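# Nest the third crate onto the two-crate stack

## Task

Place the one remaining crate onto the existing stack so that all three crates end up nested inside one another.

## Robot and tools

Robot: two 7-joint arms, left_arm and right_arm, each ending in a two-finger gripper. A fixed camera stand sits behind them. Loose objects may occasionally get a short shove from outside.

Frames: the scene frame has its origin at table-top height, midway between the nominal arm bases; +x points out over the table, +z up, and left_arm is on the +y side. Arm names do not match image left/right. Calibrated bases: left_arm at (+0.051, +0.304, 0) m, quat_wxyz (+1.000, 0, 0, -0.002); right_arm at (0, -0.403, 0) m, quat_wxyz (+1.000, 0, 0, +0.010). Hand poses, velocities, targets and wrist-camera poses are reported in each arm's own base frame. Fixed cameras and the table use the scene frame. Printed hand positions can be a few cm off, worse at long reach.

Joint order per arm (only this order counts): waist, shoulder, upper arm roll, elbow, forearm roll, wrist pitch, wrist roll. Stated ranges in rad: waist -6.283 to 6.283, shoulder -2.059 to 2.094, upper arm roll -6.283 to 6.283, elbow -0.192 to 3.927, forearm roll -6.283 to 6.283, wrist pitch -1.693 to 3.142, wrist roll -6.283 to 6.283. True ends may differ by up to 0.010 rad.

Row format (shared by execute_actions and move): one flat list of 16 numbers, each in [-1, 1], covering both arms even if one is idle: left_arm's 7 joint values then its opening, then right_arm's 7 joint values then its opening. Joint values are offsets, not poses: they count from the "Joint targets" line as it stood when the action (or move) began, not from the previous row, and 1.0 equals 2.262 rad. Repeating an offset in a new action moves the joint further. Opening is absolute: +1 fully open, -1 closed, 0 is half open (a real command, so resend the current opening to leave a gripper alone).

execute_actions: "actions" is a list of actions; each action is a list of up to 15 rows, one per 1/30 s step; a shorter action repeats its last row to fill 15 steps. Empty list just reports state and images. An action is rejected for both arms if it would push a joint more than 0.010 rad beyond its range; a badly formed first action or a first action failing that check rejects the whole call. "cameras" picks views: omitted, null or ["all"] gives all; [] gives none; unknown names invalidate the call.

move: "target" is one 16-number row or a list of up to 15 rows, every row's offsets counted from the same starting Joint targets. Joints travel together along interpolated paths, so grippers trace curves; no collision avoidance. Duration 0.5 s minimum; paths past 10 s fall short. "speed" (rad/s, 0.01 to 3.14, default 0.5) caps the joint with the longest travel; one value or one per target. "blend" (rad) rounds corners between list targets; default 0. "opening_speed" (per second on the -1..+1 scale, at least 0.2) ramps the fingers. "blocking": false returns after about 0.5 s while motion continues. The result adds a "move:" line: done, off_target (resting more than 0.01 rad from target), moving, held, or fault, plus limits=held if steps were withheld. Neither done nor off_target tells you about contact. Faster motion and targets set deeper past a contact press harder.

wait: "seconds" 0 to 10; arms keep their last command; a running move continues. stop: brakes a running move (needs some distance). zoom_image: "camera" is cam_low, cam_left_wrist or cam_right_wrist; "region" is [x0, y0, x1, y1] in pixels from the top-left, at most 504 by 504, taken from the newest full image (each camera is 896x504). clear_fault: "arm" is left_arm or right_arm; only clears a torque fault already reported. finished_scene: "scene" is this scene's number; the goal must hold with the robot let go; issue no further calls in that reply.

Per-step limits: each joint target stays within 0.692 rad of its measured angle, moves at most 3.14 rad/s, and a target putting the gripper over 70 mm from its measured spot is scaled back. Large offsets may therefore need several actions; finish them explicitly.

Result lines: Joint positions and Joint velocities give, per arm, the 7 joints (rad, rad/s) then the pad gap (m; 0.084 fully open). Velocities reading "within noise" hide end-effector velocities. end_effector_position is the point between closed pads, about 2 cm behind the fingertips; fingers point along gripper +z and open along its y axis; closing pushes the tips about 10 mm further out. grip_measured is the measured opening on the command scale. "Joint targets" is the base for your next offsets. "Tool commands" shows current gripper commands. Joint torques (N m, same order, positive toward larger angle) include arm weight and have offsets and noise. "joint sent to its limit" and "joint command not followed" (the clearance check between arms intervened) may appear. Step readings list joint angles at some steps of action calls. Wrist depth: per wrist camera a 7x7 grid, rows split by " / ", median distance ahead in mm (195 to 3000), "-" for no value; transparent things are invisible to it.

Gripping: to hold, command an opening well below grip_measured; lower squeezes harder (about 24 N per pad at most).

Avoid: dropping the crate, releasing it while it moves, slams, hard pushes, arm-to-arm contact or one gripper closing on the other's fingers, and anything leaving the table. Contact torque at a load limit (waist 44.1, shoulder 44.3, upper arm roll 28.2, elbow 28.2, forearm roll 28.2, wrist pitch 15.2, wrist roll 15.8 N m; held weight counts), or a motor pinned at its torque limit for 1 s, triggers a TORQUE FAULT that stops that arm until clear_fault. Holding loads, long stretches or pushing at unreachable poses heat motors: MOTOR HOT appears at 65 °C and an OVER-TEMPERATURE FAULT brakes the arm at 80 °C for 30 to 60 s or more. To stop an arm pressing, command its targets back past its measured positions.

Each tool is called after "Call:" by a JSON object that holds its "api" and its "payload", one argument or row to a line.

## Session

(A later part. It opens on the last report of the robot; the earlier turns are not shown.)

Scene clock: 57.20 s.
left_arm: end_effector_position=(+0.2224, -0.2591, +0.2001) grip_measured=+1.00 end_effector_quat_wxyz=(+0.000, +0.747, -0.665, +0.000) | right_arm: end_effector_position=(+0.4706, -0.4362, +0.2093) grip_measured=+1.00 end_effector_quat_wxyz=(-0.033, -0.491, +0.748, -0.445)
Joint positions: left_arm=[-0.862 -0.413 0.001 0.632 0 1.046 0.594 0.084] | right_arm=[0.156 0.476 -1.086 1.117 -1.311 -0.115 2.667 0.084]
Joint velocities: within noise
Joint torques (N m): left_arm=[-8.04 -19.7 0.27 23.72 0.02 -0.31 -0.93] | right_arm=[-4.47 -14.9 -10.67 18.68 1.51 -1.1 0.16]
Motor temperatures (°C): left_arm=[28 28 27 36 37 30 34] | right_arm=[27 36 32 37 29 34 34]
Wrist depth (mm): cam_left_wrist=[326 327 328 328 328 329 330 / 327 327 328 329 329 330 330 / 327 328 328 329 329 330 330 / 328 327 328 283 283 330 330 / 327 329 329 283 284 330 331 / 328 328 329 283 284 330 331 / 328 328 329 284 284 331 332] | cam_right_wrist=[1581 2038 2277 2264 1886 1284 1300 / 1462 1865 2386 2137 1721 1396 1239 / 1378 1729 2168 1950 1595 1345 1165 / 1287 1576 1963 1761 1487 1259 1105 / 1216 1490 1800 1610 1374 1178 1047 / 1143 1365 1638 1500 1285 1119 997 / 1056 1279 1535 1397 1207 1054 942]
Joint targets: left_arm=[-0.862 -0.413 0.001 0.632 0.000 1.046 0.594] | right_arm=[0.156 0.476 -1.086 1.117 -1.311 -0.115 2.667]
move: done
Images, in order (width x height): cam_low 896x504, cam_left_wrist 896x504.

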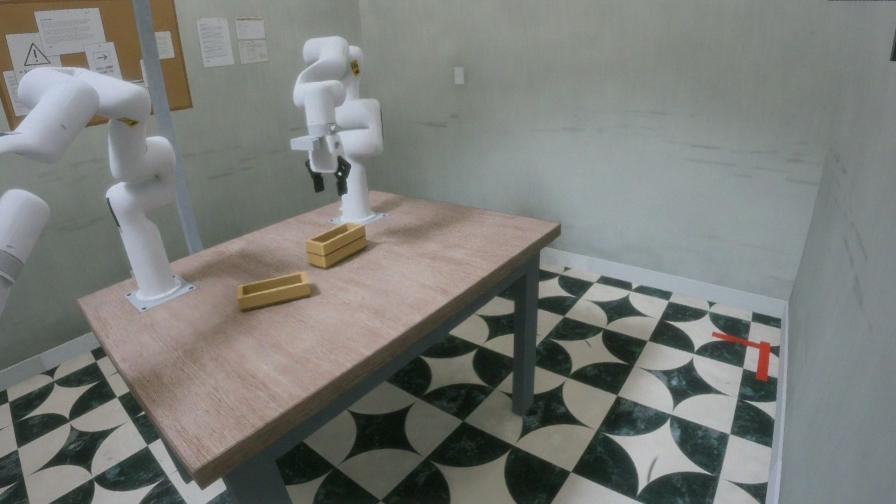

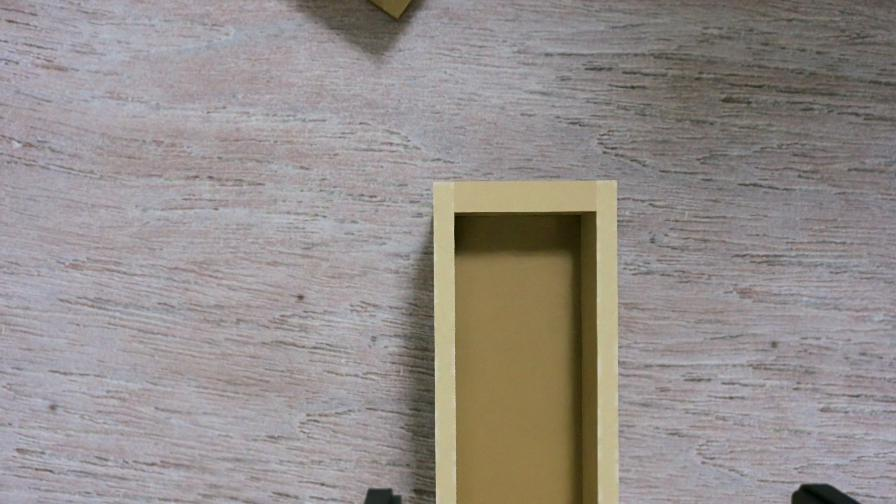

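Call:
{"api": "move", "payload": {
  "target": [-0.0875,0.366,0,0.4216,0,0.0551,0.1795,1,0,0,0,0,0,0,0,1],
  "speed": 0.45,
  "cameras": ["cam_left_wrist"]
}}

Call:
{"api": "zoom_image", "payload": {
  "camera": "cam_left_wrist",
  "region": [392, 130, 766, 504]
}}

Scene clock: 61.50 s.
left_arm: end_effector_position=(+0.2877, -0.5126, +0.2008) grip_measured=+1.00 end_effector_quat_wxyz=(+0.000, -0.515, +0.857, +0.000) | right_arm: end_effector_position=(+0.4706, -0.4362, +0.2093) grip_measured=+1.00 end_effector_quat_wxyz=(-0.033, -0.491, +0.748, -0.445)
Joint positions: left_arm=[-1.06 0.414 0.001 1.586 0 1.171 1 0.084] | right_arm=[0.156 0.476 -1.086 1.117 -1.311 -0.115 2.667 0.084]
Joint velocities: within noise
Joint torques (N m): left_arm=[-10.36 -29.71 0.28 23.91 0.01 -0.34 1.5] | right_arm=[-3.79 -14.9 -10.62 18.75 1.41 -1.1 0.29]
Motor temperatures (°C): left_arm=[28 28 27 37 37 30 34] | right_arm=[27 36 32 37 29 34 34]
Wrist depth (mm): cam_left_wrist=[327 327 328 328 329 329 330 / 327 328 328 329 329 330 330 / 327 328 328 329 329 330 330 / 327 328 328 318 318 330 331 / 328 328 329 318 318 330 331 / 329 329 329 319 319 330 331 / 328 329 330 319 319 331 331] | cam_right_wrist=[1584 2072 2295 2276 1857 1287 1300 / 1462 1856 2414 2158 1722 1397 1245 / 1381 1717 2151 1930 1596 1353 1167 / 1292 1576 1948 1772 1469 1260 1102 / 1216 1475 1805 1629 1369 1191 1049 / 1144 1368 1642 1489 1276 1118 995 / 1063 1269 1512 1386 1203 1066 944]
Joint targets: left_arm=[-1.060 0.415 0.001 1.586 0.000 1.171 1.000] | right_arm=[0.156 0.476 -1.086 1.117 -1.311 -0.115 2.667]
move: done
Images, in order (width x height): cam_left_wrist 896x504.

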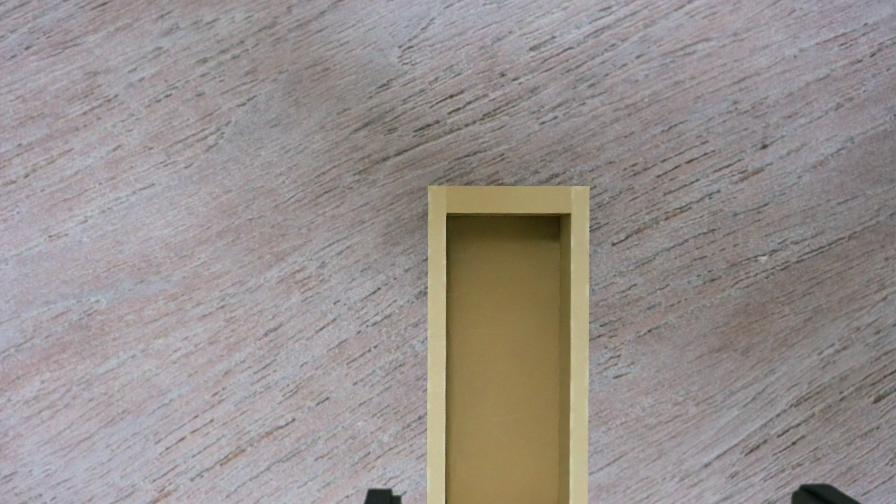

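Scaled by 1.348 from the camera's 896x504 image, which has a finer 1280x720 frame.

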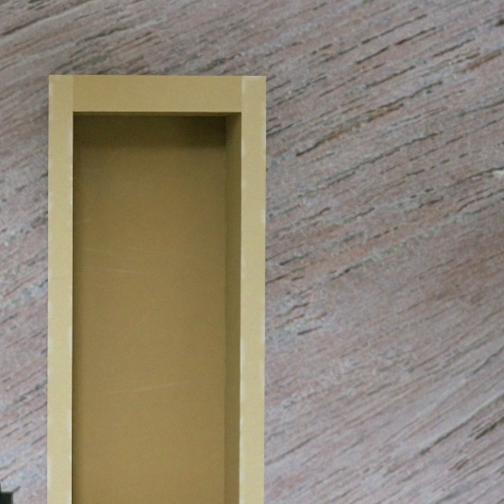

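Call:
{"api": "move", "payload": {
  "target": [0.0003,0.0696,0,-0.0583,0,-0.1279,0.0016,1,0,0,0,0,0,0,0,1],
  "speed": 0.2,
  "cameras": ["cam_left_wrist"]
}}

Scene clock: 65.13 s.
left_arm: end_effector_position=(+0.2903, -0.5165, +0.0757) grip_measured=+1.00 end_effector_quat_wxyz=(+0.000, -0.514, +0.858, +0.000) | right_arm: end_effector_position=(+0.4706, -0.4362, +0.2093) grip_measured=+1.00 end_effector_quat_wxyz=(-0.033, -0.491, +0.748, -0.445)
Joint positions: left_arm=[-1.059 0.572 0.001 1.454 0 0.882 1.003 0.084] | right_arm=[0.156 0.476 -1.086 1.117 -1.311 -0.115 2.667 0.084]
Joint velocities: within noise
Joint torques (N m): left_arm=[9.49 -31.7 0.48 15.65 -0.06 -5.2 1.47] | right_arm=[-3.39 -15.01 -10.66 18.71 1.37 -1.18 0.28]
Motor temperatures (°C): left_arm=[28 28 27 37 37 30 34] | right_arm=[27 36 32 37 29 34 34]
Wrist depth (mm): cam_left_wrist=[203 203 204 204 204 205 205 / 203 204 204 204 205 205 205 / 203 204 204 - - 205 205 / 203 204 204 - - 205 205 / 204 204 204 - - 205 206 / 204 204 204 - - 205 206 / 204 204 205 - - 206 206] | cam_right_wrist=[1580 2056 2277 2272 1858 1289 1293 / 1461 1857 2429 2140 1729 1403 1241 / 1378 1714 2153 1939 1582 1354 1174 / 1287 1583 1964 1777 1467 1265 1109 / 1215 1479 1787 1631 1370 1187 1047 / 1144 1365 1641 1496 1292 1115 994 / 1058 1278 1521 1386 1200 1061 944]
Joint targets: left_arm=[-1.059 0.572 0.001 1.454 0.000 0.882 1.003] | right_arm=[0.156 0.476 -1.086 1.117 -1.311 -0.115 2.667]
move: done
Images, in order (width x height): cam_left_wrist 896x504.

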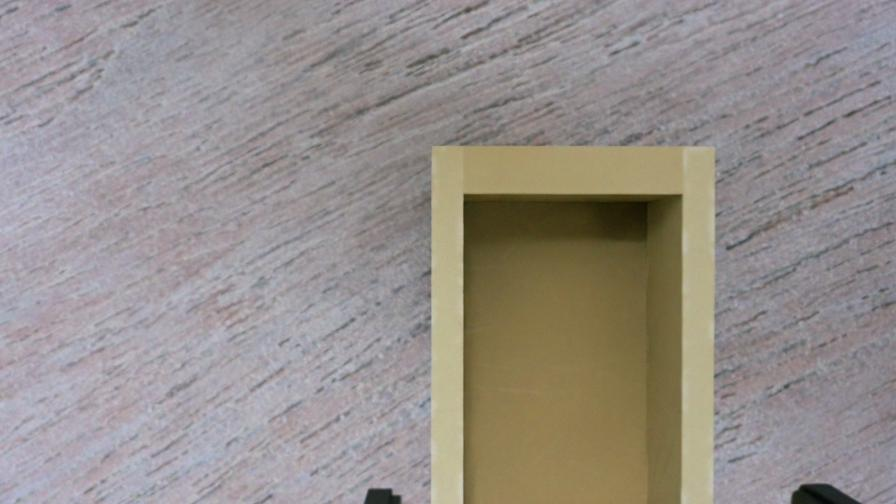

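Call:
{"api": "move", "payload": {
  "target": [0,0.0325,0,-0.0073,0,-0.0398,0,1,0,0,0,0,0,0,0,1],
  "speed": 0.08,
  "cameras": ["cam_left_wrist"]
}}

Call:
{"api": "move", "payload": {
  "target": [0,0,0,0,0,0,0,0,0,0,0,0,0,0,0,1],
  "opening_speed": 0.3,
  "cameras": ["cam_left_wrist"]
}}

Scene clock: 68.57 s.
left_arm: end_effector_position=(+0.2903, -0.5165, +0.0327) grip_measured=+1.00 end_effector_quat_wxyz=(+0.000, -0.514, +0.858, +0.000) | right_arm: end_effector_position=(+0.4706, -0.4362, +0.2093) grip_measured=+1.00 end_effector_quat_wxyz=(-0.033, -0.491, +0.748, -0.445)
Joint positions: left_arm=[-1.059 0.645 0.001 1.437 0 0.792 1.003 0.084] | right_arm=[0.156 0.476 -1.086 1.117 -1.311 -0.115 2.667 0.084]
Joint velocities: within noise
Joint torques (N m): left_arm=[9.37 -32.34 0.47 15.23 -0.13 -5.16 1.56] | right_arm=[-2.9 -15.14 -10.73 18.83 1.41 -1.11 0.23]
Motor temperatures (°C): left_arm=[28 28 27 37 37 30 34] | right_arm=[27 36 32 37 29 34 34]
Wrist depth (mm): cam_left_wrist=[- - - - - - - / - - - - - - - / - - - - - - - / - - - - - - - / - - - - - - - / - - - - - - - / - - - - - - -] | cam_right_wrist=[1581 2071 2301 2241 1849 1294 1296 / 1460 1854 2433 2139 1714 1391 1241 / 1369 1729 2173 1925 1591 1350 1174 / 1281 1580 1939 1781 1469 1267 1097 / 1215 1477 1787 1613 1377 1188 1042 / 1146 1373 1634 1507 1284 1126 992 / 1061 1269 1532 1392 1197 1063 945]
Joint targets: left_arm=[-1.059 0.646 0.001 1.437 0.000 0.792 1.003] | right_arm=[0.156 0.476 -1.086 1.117 -1.311 -0.115 2.667]
move: done
Images, in order (width x height): cam_left_wrist 896x504.

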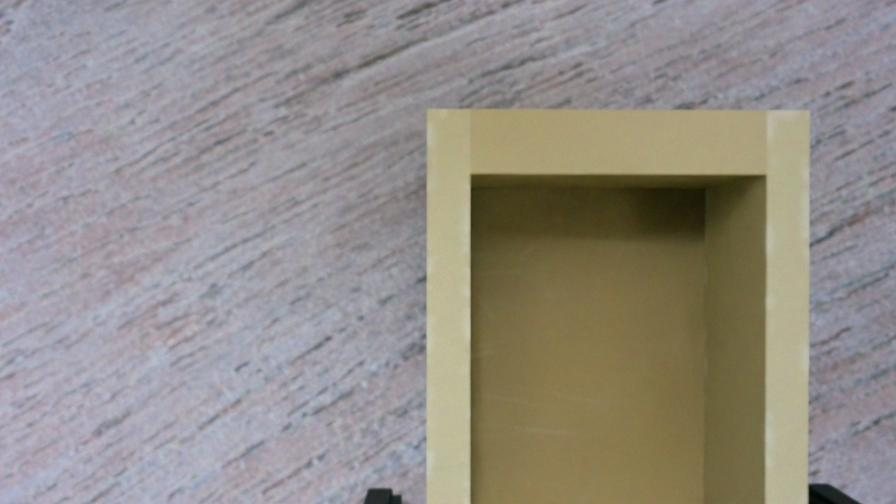

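Scene clock: 72.10 s.
left_arm: end_effector_position=(+0.2903, -0.5165, +0.0326) grip_measured=+0.68 end_effector_quat_wxyz=(+0.000, -0.514, +0.858, +0.000) | right_arm: end_effector_position=(+0.4706, -0.4362, +0.2093) grip_measured=+1.00 end_effector_quat_wxyz=(-0.033, -0.491, +0.748, -0.445)
Joint positions: left_arm=[-1.059 0.646 0.001 1.437 0 0.792 1.003 0.072] | right_arm=[0.156 0.476 -1.086 1.117 -1.311 -0.115 2.667 0.084]
Joint velocities: within noise
Joint torques (N m): left_arm=[8.69 -33.3 0.85 16.6 -0.01 -4.37 1.43] | right_arm=[-2.68 -14.98 -10.69 18.81 1.41 -1.19 0.28]
Motor temperatures (°C): left_arm=[28 28 27 37 37 30 34] | right_arm=[27 36 32 38 29 34 34]
Wrist depth (mm): cam_left_wrist=[- - - - - - - / - - - - - - - / - - - - - - - / - - - - - - - / - - - - - - - / - - - - - - - / - - - - - - -] | cam_right_wrist=[1592 2061 2268 2268 1858 1294 1294 / 1452 1855 2420 2143 1725 1394 1242 / 1370 1720 2167 1943 1603 1350 1167 / 1277 1581 1955 1765 1468 1259 1103 / 1225 1479 1805 1641 1370 1183 1043 / 1142 1372 1638 1517 1270 1121 994 / 1066 1281 1517 1399 1197 1061 943]
Joint targets: left_arm=[-1.059 0.646 0.001 1.437 0.000 0.792 1.003] | right_arm=[0.156 0.476 -1.086 1.117 -1.311 -0.115 2.667]
move: done
Images, in order (width x height): cam_left_wrist 896x504.

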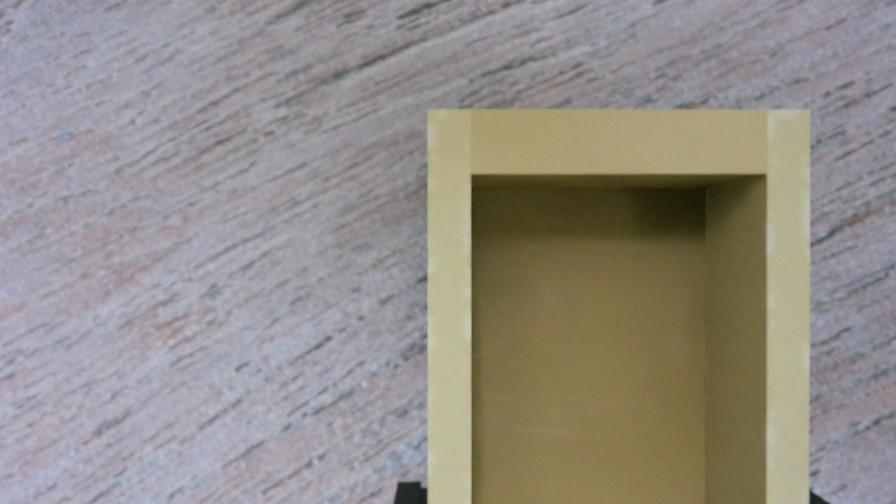

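Call:
{"api": "move", "payload": {
  "target": [
    [0,-0.0325,0,0.0073,0,0.0398,0,0,0,0,0,0,0,0,0,1],
    [0,-0.1021,0,0.0656,0,0.1677,0,0,0,0,0,0,0,0,0,1],
    [0.1191,-0.4985,0,-0.4327,0,0.0657,-0.1511,0,0,0,0,0,0,0,0,1]
  ],
  "speed": [0.12,0.25,0.35],
  "blend": [0.03,0.05,0],
  "cameras": ["cam_low","cam_left_wrist"]
}}

Call:
{"api": "zoom_image", "payload": {
  "camera": "cam_left_wrist",
  "region": [400, 0, 700, 140]
}}

Scene clock: 78.80 s.
left_arm: end_effector_position=(+0.2178, -0.2196, +0.1604) grip_measured=+0.67 end_effector_quat_wxyz=(+0.000, +0.748, -0.664, +0.000) | right_arm: end_effector_position=(+0.4706, -0.4362, +0.2093) grip_measured=+1.00 end_effector_quat_wxyz=(-0.033, -0.491, +0.748, -0.445)
Joint positions: left_arm=[-0.79 -0.482 0.001 0.459 0 0.94 0.662 0.072] | right_arm=[0.156 0.476 -1.086 1.117 -1.311 -0.115 2.667 0.084]
Joint velocities: within noise
Joint torques (N m): left_arm=[9.45 -17.57 1.03 16.7 -0.16 -5.51 -1.36] | right_arm=[-2.07 -15.07 -10.6 19 1.44 -1.2 0.32]
Motor temperatures (°C): left_arm=[28 28 27 37 37 30 34] | right_arm=[27 36 32 38 29 34 34]
Wrist depth (mm): cam_left_wrist=[288 288 289 289 289 290 290 / 288 288 289 217 218 290 291 / 288 288 - - - - 291 / 288 289 - - - - 291 / 288 289 - - - - 291 / 288 289 - - - - 291 / 289 289 - - - - 291] | cam_right_wrist=[1576 2042 2264 2257 1864 1291 1296 / 1454 1835 2425 2144 1707 1398 1240 / 1374 1714 2160 1943 1599 1348 1169 / 1284 1574 1955 1760 1459 1264 1097 / 1213 1470 1801 1614 1374 1194 1052 / 1144 1371 1636 1503 1274 1121 994 / 1063 1281 1519 1401 1193 1065 946]
Joint targets: left_arm=[-0.790 -0.482 0.001 0.459 0.000 0.940 0.662] | right_arm=[0.156 0.476 -1.086 1.117 -1.311 -0.115 2.667]
move: done
Images, in order (width x height): cam_low 896x504, cam_left_wrist 896x504.

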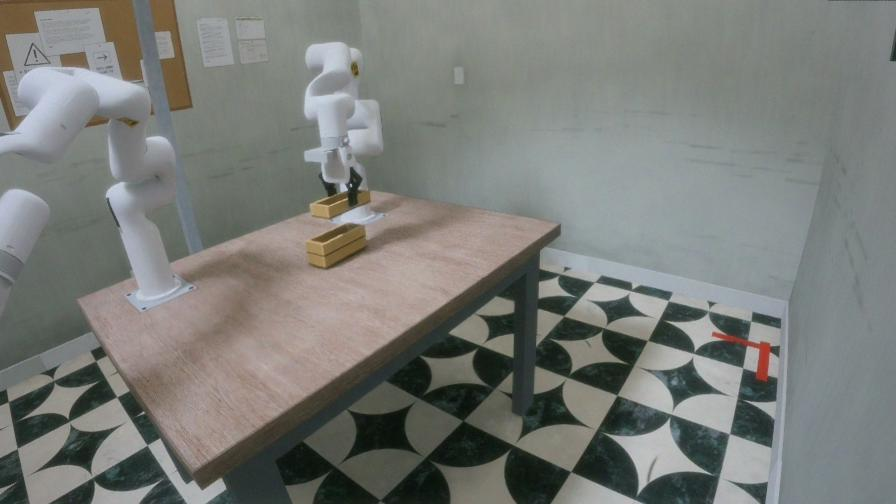

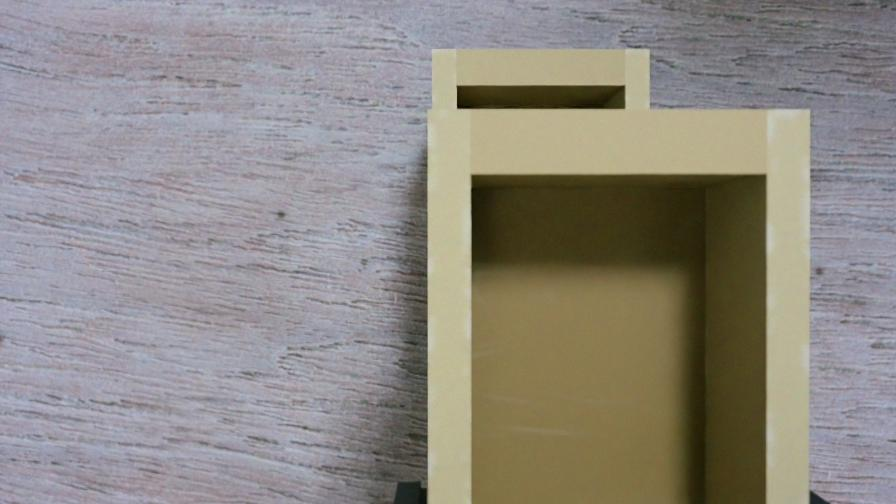

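Scaled by 1.680 from the camera's 896x504 image, which has a finer 1280x720 frame.

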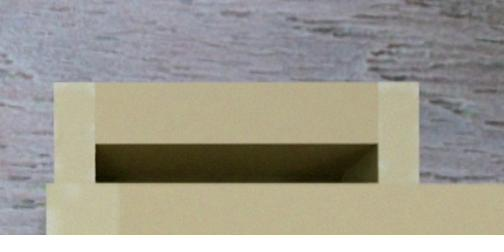

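Call:
{"api": "move", "payload": {
  "target": [-0.0305,0.0953,0,0.0172,0,-0.0777,-0.0309,0,0,0,0,0,0,0,0,1],
  "speed": 0.12,
  "cameras": ["cam_low"]
}}

Call:
{"api": "zoom_image", "payload": {
  "camera": "cam_low",
  "region": [300, 200, 370, 280]
}}

Call:
{"api": "move", "payload": {
  "target": [0,0.0142,0,-0.0069,0,-0.0211,0,0,0,0,0,0,0,0,0,1],
  "speed": 0.04,
  "cameras": ["cam_low","cam_left_wrist"]
}}

Call:
{"api": "zoom_image", "payload": {
  "camera": "cam_low",
  "region": [300, 200, 370, 280]
}}

Scene clock: 83.33 s.
left_arm: end_effector_position=(+0.2238, -0.2591, +0.1184) grip_measured=+0.67 end_effector_quat_wxyz=(+0.000, +0.748, -0.663, +0.000) | right_arm: end_effector_position=(+0.4706, -0.4362, +0.2093) grip_measured=+1.00 end_effector_quat_wxyz=(-0.033, -0.491, +0.748, -0.445)
Joint positions: left_arm=[-0.859 -0.267 0.001 0.498 0 0.765 0.592 0.072] | right_arm=[0.156 0.476 -1.086 1.117 -1.311 -0.115 2.667 0.084]
Joint velocities: within noise
Joint torques (N m): left_arm=[-10.52 -8.36 0.56 21.91 0.02 -5.43 -1.31] | right_arm=[-1.48 -15.14 -10.63 18.92 1.39 -1.18 0.28]
Motor temperatures (°C): left_arm=[28 28 27 37 37 30 34] | right_arm=[27 36 32 38 29 34 34]
Wrist depth (mm): cam_left_wrist=[246 246 247 247 247 248 248 / 246 246 247 247 247 248 249 / 246 247 - - - - 248 / 246 247 - - - - 249 / 246 247 - - - - 249 / 246 247 - - - - 249 / 247 247 - - - - 249] | cam_right_wrist=[1594 2054 2279 2274 1858 1283 1298 / 1450 1850 2411 2155 1722 1392 1237 / 1374 1723 2201 1937 1595 1340 1169 / 1290 1579 1948 1773 1463 1266 1102 / 1224 1470 1795 1626 1384 1192 1047 / 1145 1365 1638 1505 1276 1124 997 / 1063 1268 1517 1396 1206 1065 945]
Joint targets: left_arm=[-0.859 -0.266 0.001 0.498 0.000 0.764 0.592] | right_arm=[0.156 0.476 -1.086 1.117 -1.311 -0.115 2.667]
move: done
Images, in order (width x height): cam_low 896x504.

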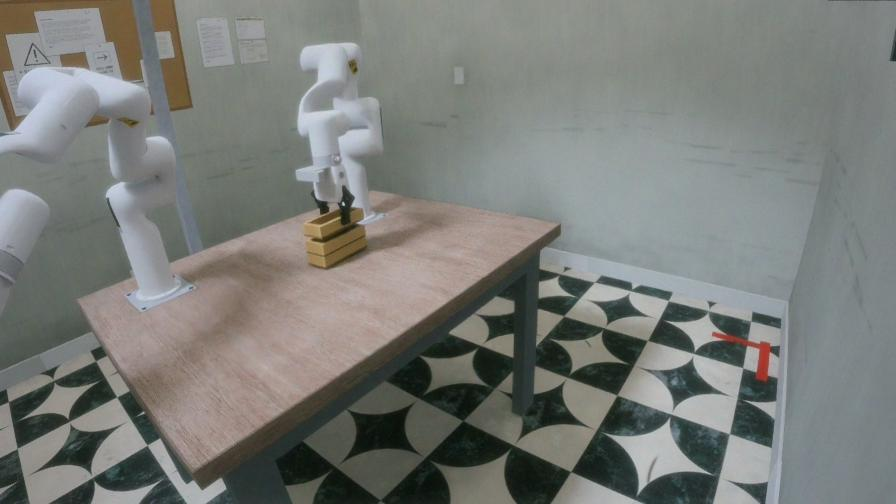

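Scaled by 6.300 from the camera's 896x504 image, which has a finer 1280x720 frame.

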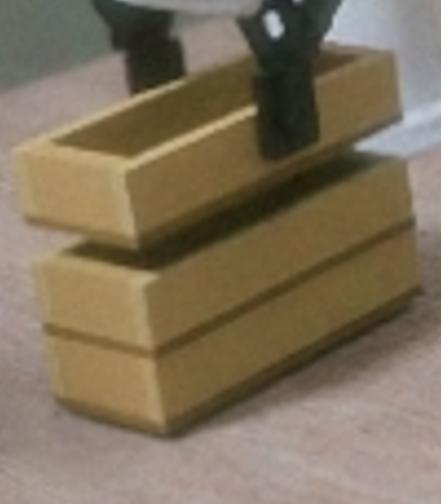

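Scene clock: 84.90 s.
left_arm: end_effector_position=(+0.2238, -0.2591, +0.1053) grip_measured=+0.67 end_effector_quat_wxyz=(+0.000, +0.748, -0.663, +0.000) | right_arm: end_effector_position=(+0.4706, -0.4362, +0.2093) grip_measured=+1.00 end_effector_quat_wxyz=(-0.033, -0.491, +0.748, -0.445)
Joint positions: left_arm=[-0.859 -0.234 0.001 0.482 0 0.717 0.592 0.072] | right_arm=[0.156 0.476 -1.086 1.117 -1.311 -0.115 2.667 0.084]
Joint velocities: within noise
Joint torques (N m): left_arm=[-10.25 -9.29 0.32 14.96 0.03 -5.46 -1.39] | right_arm=[-1.4 -15.14 -10.59 18.96 1.48 -1.09 0.37]
Motor temperatures (°C): left_arm=[28 28 27 37 37 30 34] | right_arm=[27 36 32 38 29 34 34]
Wrist depth (mm): cam_left_wrist=[233 233 234 234 235 235 235 / 233 234 234 234 235 235 235 / 233 234 - - - - 236 / 233 234 - - - - 236 / 234 234 - - - - 236 / 234 234 - - - - 236 / 234 234 - - - - 236] | cam_right_wrist=[1583 2043 2270 2266 1844 1290 1293 / 1455 1849 2397 2141 1725 1390 1247 / 1382 1717 2182 1943 1595 1355 1170 / 1283 1597 1950 1764 1472 1260 1099 / 1222 1479 1804 1618 1376 1185 1048 / 1147 1361 1645 1499 1282 1127 995 / 1064 1272 1523 1395 1194 1059 942]
Joint targets: left_arm=[-0.859 -0.234 0.001 0.482 0.000 0.717 0.592] | right_arm=[0.156 0.476 -1.086 1.117 -1.311 -0.115 2.667]
move: done
Images, in order (width x height): cam_low 896x504, cam_left_wrist 896x504.

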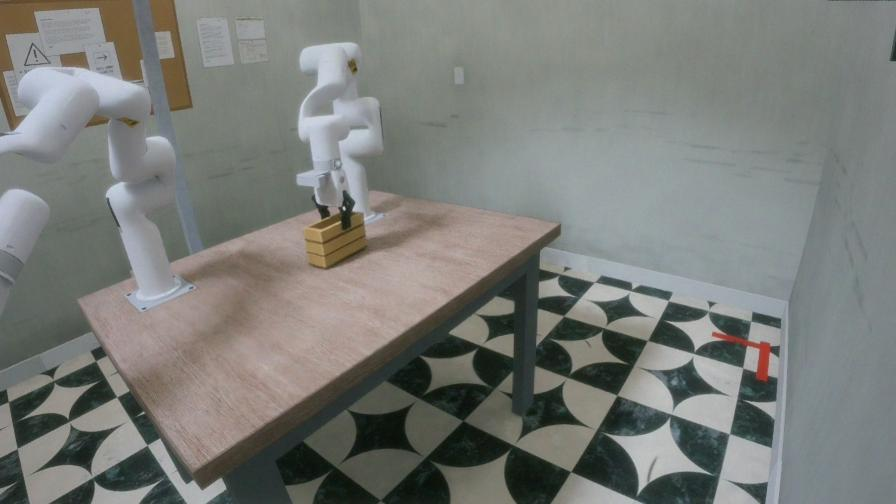

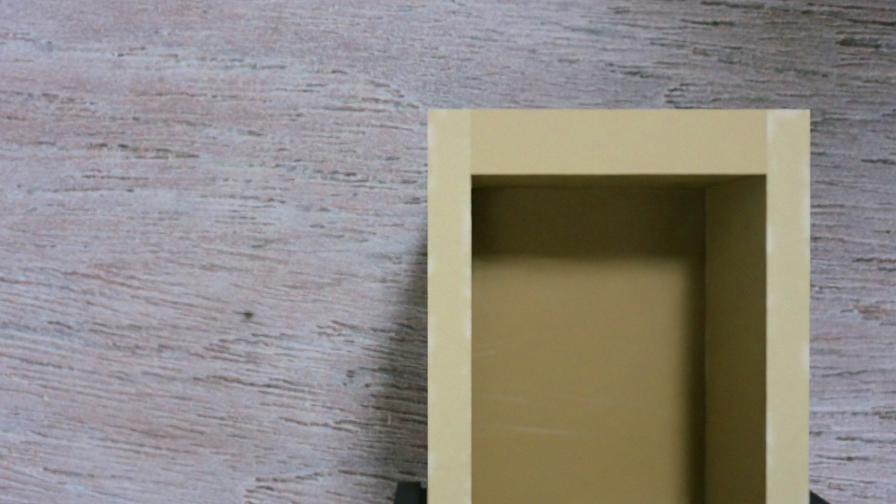

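Scaled by 6.300 from the camera's 896x504 image, which has a finer 1280x720 frame.

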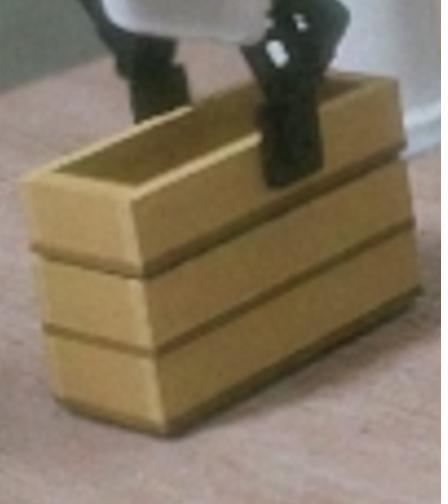

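Call:
{"api": "move", "payload": {
  "target": [0,0.0038,0,-0.0018,0,-0.0056,0,0,0,0,0,0,0,0,0,1],
  "speed": 0.02,
  "cameras": ["cam_low","cam_left_wrist"]
}}

Call:
{"api": "zoom_image", "payload": {
  "camera": "cam_low",
  "region": [300, 200, 370, 280]
}}

Scene clock: 86.80 s.
left_arm: end_effector_position=(+0.2237, -0.2591, +0.1020) grip_measured=+0.68 end_effector_quat_wxyz=(+0.000, +0.748, -0.663, +0.000) | right_arm: end_effector_position=(+0.4706, -0.4362, +0.2093) grip_measured=+1.00 end_effector_quat_wxyz=(-0.033, -0.491, +0.748, -0.445)
Joint positions: left_arm=[-0.859 -0.226 0.001 0.478 0 0.704 0.592 0.072] | right_arm=[0.156 0.476 -1.086 1.117 -1.311 -0.115 2.667 0.084]
Joint velocities: within noise
Joint torques (N m): left_arm=[-9.98 -5.65 0.13 11.87 -0.03 -4.97 -1.23] | right_arm=[-1.29 -15.02 -10.67 19.03 1.42 -1.19 0.33]
Motor temperatures (°C): left_arm=[28 28 27 37 37 31 34] | right_arm=[27 36 32 38 29 34 34]
Wrist depth (mm): cam_left_wrist=[230 230 231 231 231 231 232 / 230 230 231 231 231 232 232 / 230 231 - - - - 232 / 230 231 - - - - 232 / 230 231 - - - - 233 / 231 231 - - - - 233 / 231 231 - - - - 233] | cam_right_wrist=[1585 2070 2320 2243 1864 1293 1299 / 1464 1847 2404 2132 1738 1398 1237 / 1370 1723 2153 1927 1582 1351 1167 / 1282 1578 1963 1773 1478 1255 1104 / 1227 1473 1797 1632 1362 1189 1048 / 1144 1368 1645 1499 1285 1130 991 / 1060 1276 1534 1403 1206 1063 944]
Joint targets: left_arm=[-0.859 -0.226 0.001 0.478 0.000 0.704 0.592] | right_arm=[0.156 0.476 -1.086 1.117 -1.311 -0.115 2.667]
move: done
Images, in order (width x height): cam_low 896x504, cam_left_wrist 896x504.

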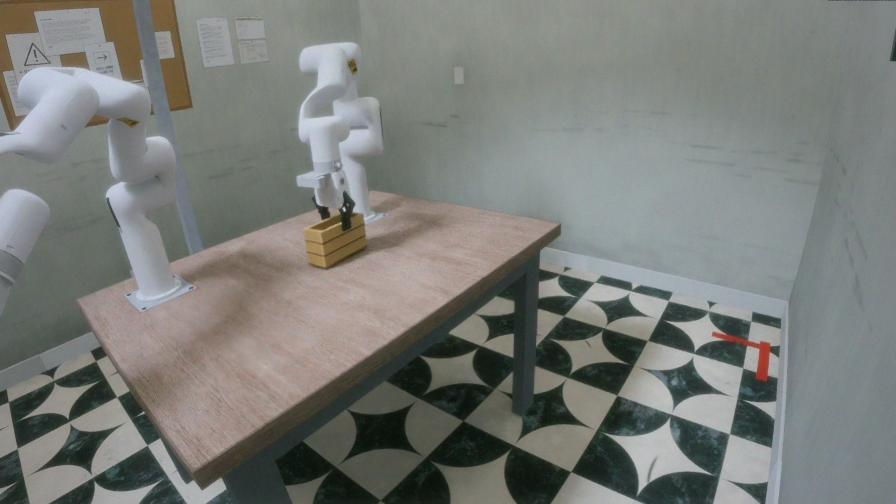

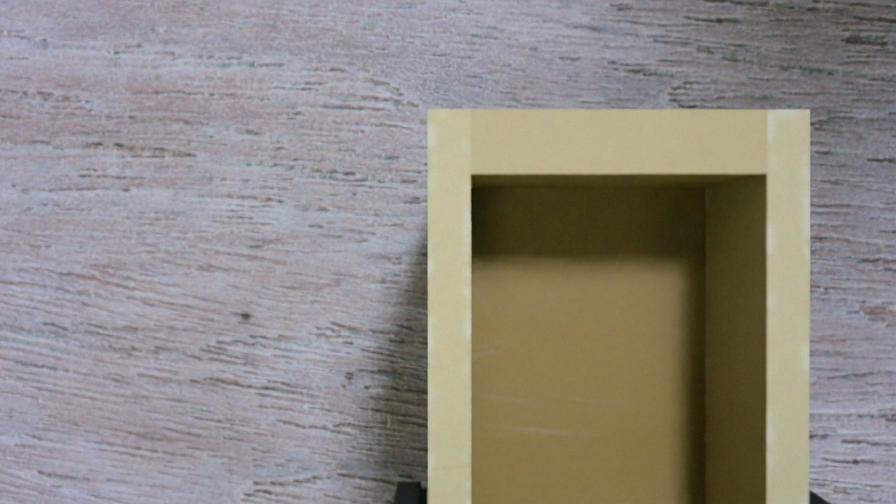

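Scaled by 6.300 from the camera's 896x504 image, which has a finer 1280x720 frame.

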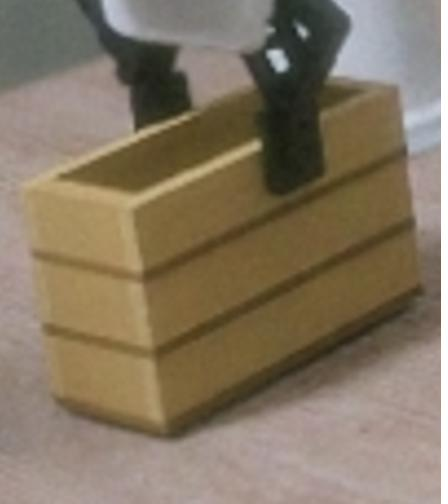

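Call:
{"api": "move", "payload": {
  "target": [0,0,0,0,0,0,0,1,0,0,0,0,0,0,0,1],
  "opening_speed": 0.4,
  "cameras": []
}}

Call:
{"api": "move", "payload": {
  "target": [
    [0,-0.0179,0,0.0088,0,0.0266,0,1,0,0,0,0,0,0,0,1],
    [0,-0.0828,0,0.0684,0,0.1511,0,1,0,0,0,0,0,0,0,1]
  ],
  "speed": [0.1,0.25],
  "blend": [0.02,0],
  "cameras": ["cam_left_wrist","cam_low"]
}}

Call:
{"api": "zoom_image", "payload": {
  "camera": "cam_low",
  "region": [300, 200, 370, 280]
}}

Scene clock: 90.67 s.
left_arm: end_effector_position=(+0.2237, -0.2590, +0.1018) grip_measured=+1.00 end_effector_quat_wxyz=(+0.000, +0.748, -0.663, +0.000) | right_arm: end_effector_position=(+0.4706, -0.4362, +0.2093) grip_measured=+1.00 end_effector_quat_wxyz=(-0.033, -0.491, +0.748, -0.445)
Joint positions: left_arm=[-0.859 -0.226 0.001 0.478 0 0.704 0.592 0.084] | right_arm=[0.156 0.476 -1.086 1.117 -1.311 -0.115 2.667 0.084]
Joint velocities: within noise
Joint torques (N m): left_arm=[-9.62 -22.5 -0.38 20.62 -0.03 -0.66 -1.17] | right_arm=[-0.87 -15.23 -10.57 19.01 1.42 -1.25 0.36]
Motor temperatures (°C): left_arm=[28 28 27 37 37 30 34] | right_arm=[27 36 32 38 29 34 34]
Wrist depth (mm): cam_left_wrist=[229 230 230 231 231 231 232 / 230 230 231 231 231 231 232 / 230 230 - - - - 232 / 230 230 - - - - 232 / 230 230 - - - - 232 / 230 231 - - - - 232 / 231 231 - - - - 233] | cam_right_wrist=[1587 2067 2280 2258 1864 1288 1291 / 1463 1853 2412 2137 1732 1390 1247 / 1378 1709 2185 1936 1592 1343 1175 / 1285 1580 1948 1776 1470 1257 1109 / 1223 1477 1785 1620 1357 1187 1048 / 1140 1366 1630 1496 1281 1121 996 / 1063 1268 1524 1398 1205 1062 947]
Joint targets: left_arm=[-0.859 -0.226 0.001 0.478 0.000 0.704 0.592] | right_arm=[0.156 0.476 -1.086 1.117 -1.311 -0.115 2.667]
move: done
No camera images: "cameras" was empty.

Scene clock: 92.90 s.
left_arm: end_effector_position=(+0.2234, -0.2586, +0.2003) grip_measured=+1.00 end_effector_quat_wxyz=(+0.000, +0.748, -0.663, +0.000) | right_arm: end_effector_position=(+0.4706, -0.4362, +0.2093) grip_measured=+1.00 end_effector_quat_wxyz=(-0.033, -0.491, +0.748, -0.445)
Joint positions: left_arm=[-0.859 -0.413 0.001 0.633 0 1.046 0.592 0.084] | right_arm=[0.156 0.476 -1.086 1.117 -1.311 -0.115 2.667 0.084]
Joint velocities: within noise
Joint torques (N m): left_arm=[-9.16 -19.78 -0.66 23.64 -0.1 -0.22 -1.07] | right_arm=[-0.84 -15.28 -10.61 19.08 1.33 -1.18 0.38]
Motor temperatures (°C): left_arm=[28 28 27 37 37 30 34] | right_arm=[27 36 32 38 29 34 34]
Wrist depth (mm): cam_left_wrist=[326 327 327 328 329 330 330 / 327 327 328 329 329 329 330 / 327 328 328 329 329 329 330 / 327 328 328 248 249 330 330 / 327 329 328 249 249 331 331 / 328 328 329 248 249 330 331 / 328 328 329 249 249 331 331] | cam_right_wrist=[1579 2065 2280 2283 1867 1286 1293 / 1463 1838 2418 2133 1717 1396 1235 / 1369 1715 2156 1944 1594 1354 1167 / 1280 1562 1953 1776 1474 1266 1104 / 1218 1475 1807 1639 1368 1189 1046 / 1141 1366 1641 1496 1290 1122 994 / 1063 1275 1513 1386 1197 1059 944]
Joint targets: left_arm=[-0.859 -0.413 0.001 0.633 0.000 1.046 0.592] | right_arm=[0.156 0.476 -1.086 1.117 -1.311 -0.115 2.667]
move: done
Images, in order (width x height): cam_low 896x504, cam_left_wrist 896x504.

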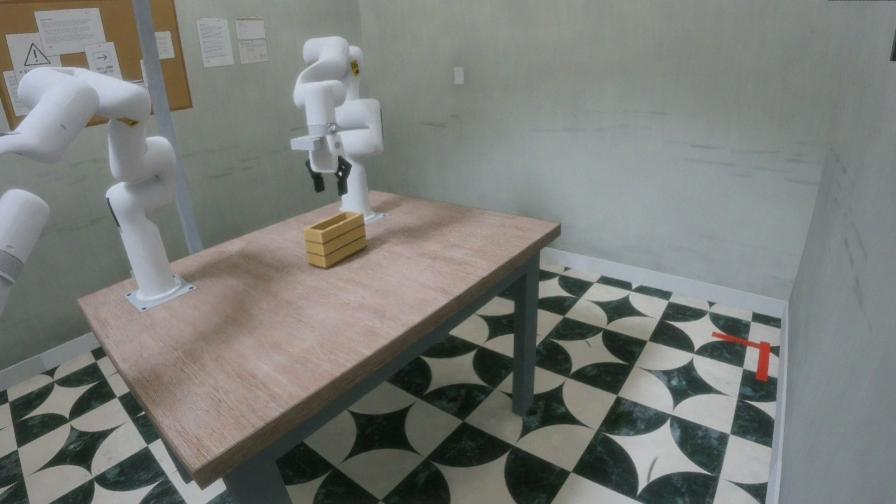

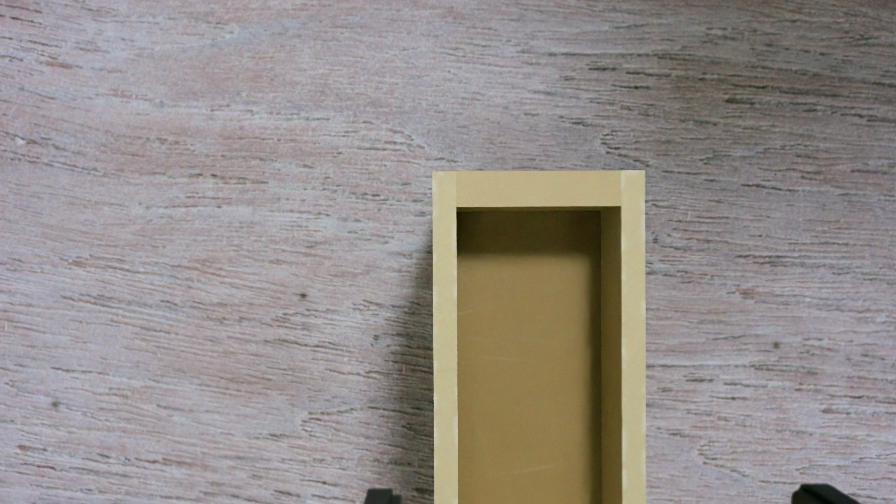

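Scaled by 6.300 from the camera's 896x504 image, which has a finer 1280x720 frame.

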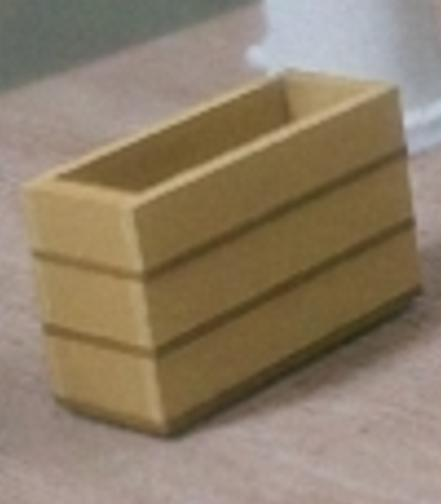

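Flat and nested.

Call:
{"api": "finished_scene", "payload": {
  "scene": 3
}}

The scene is finished: the task was done.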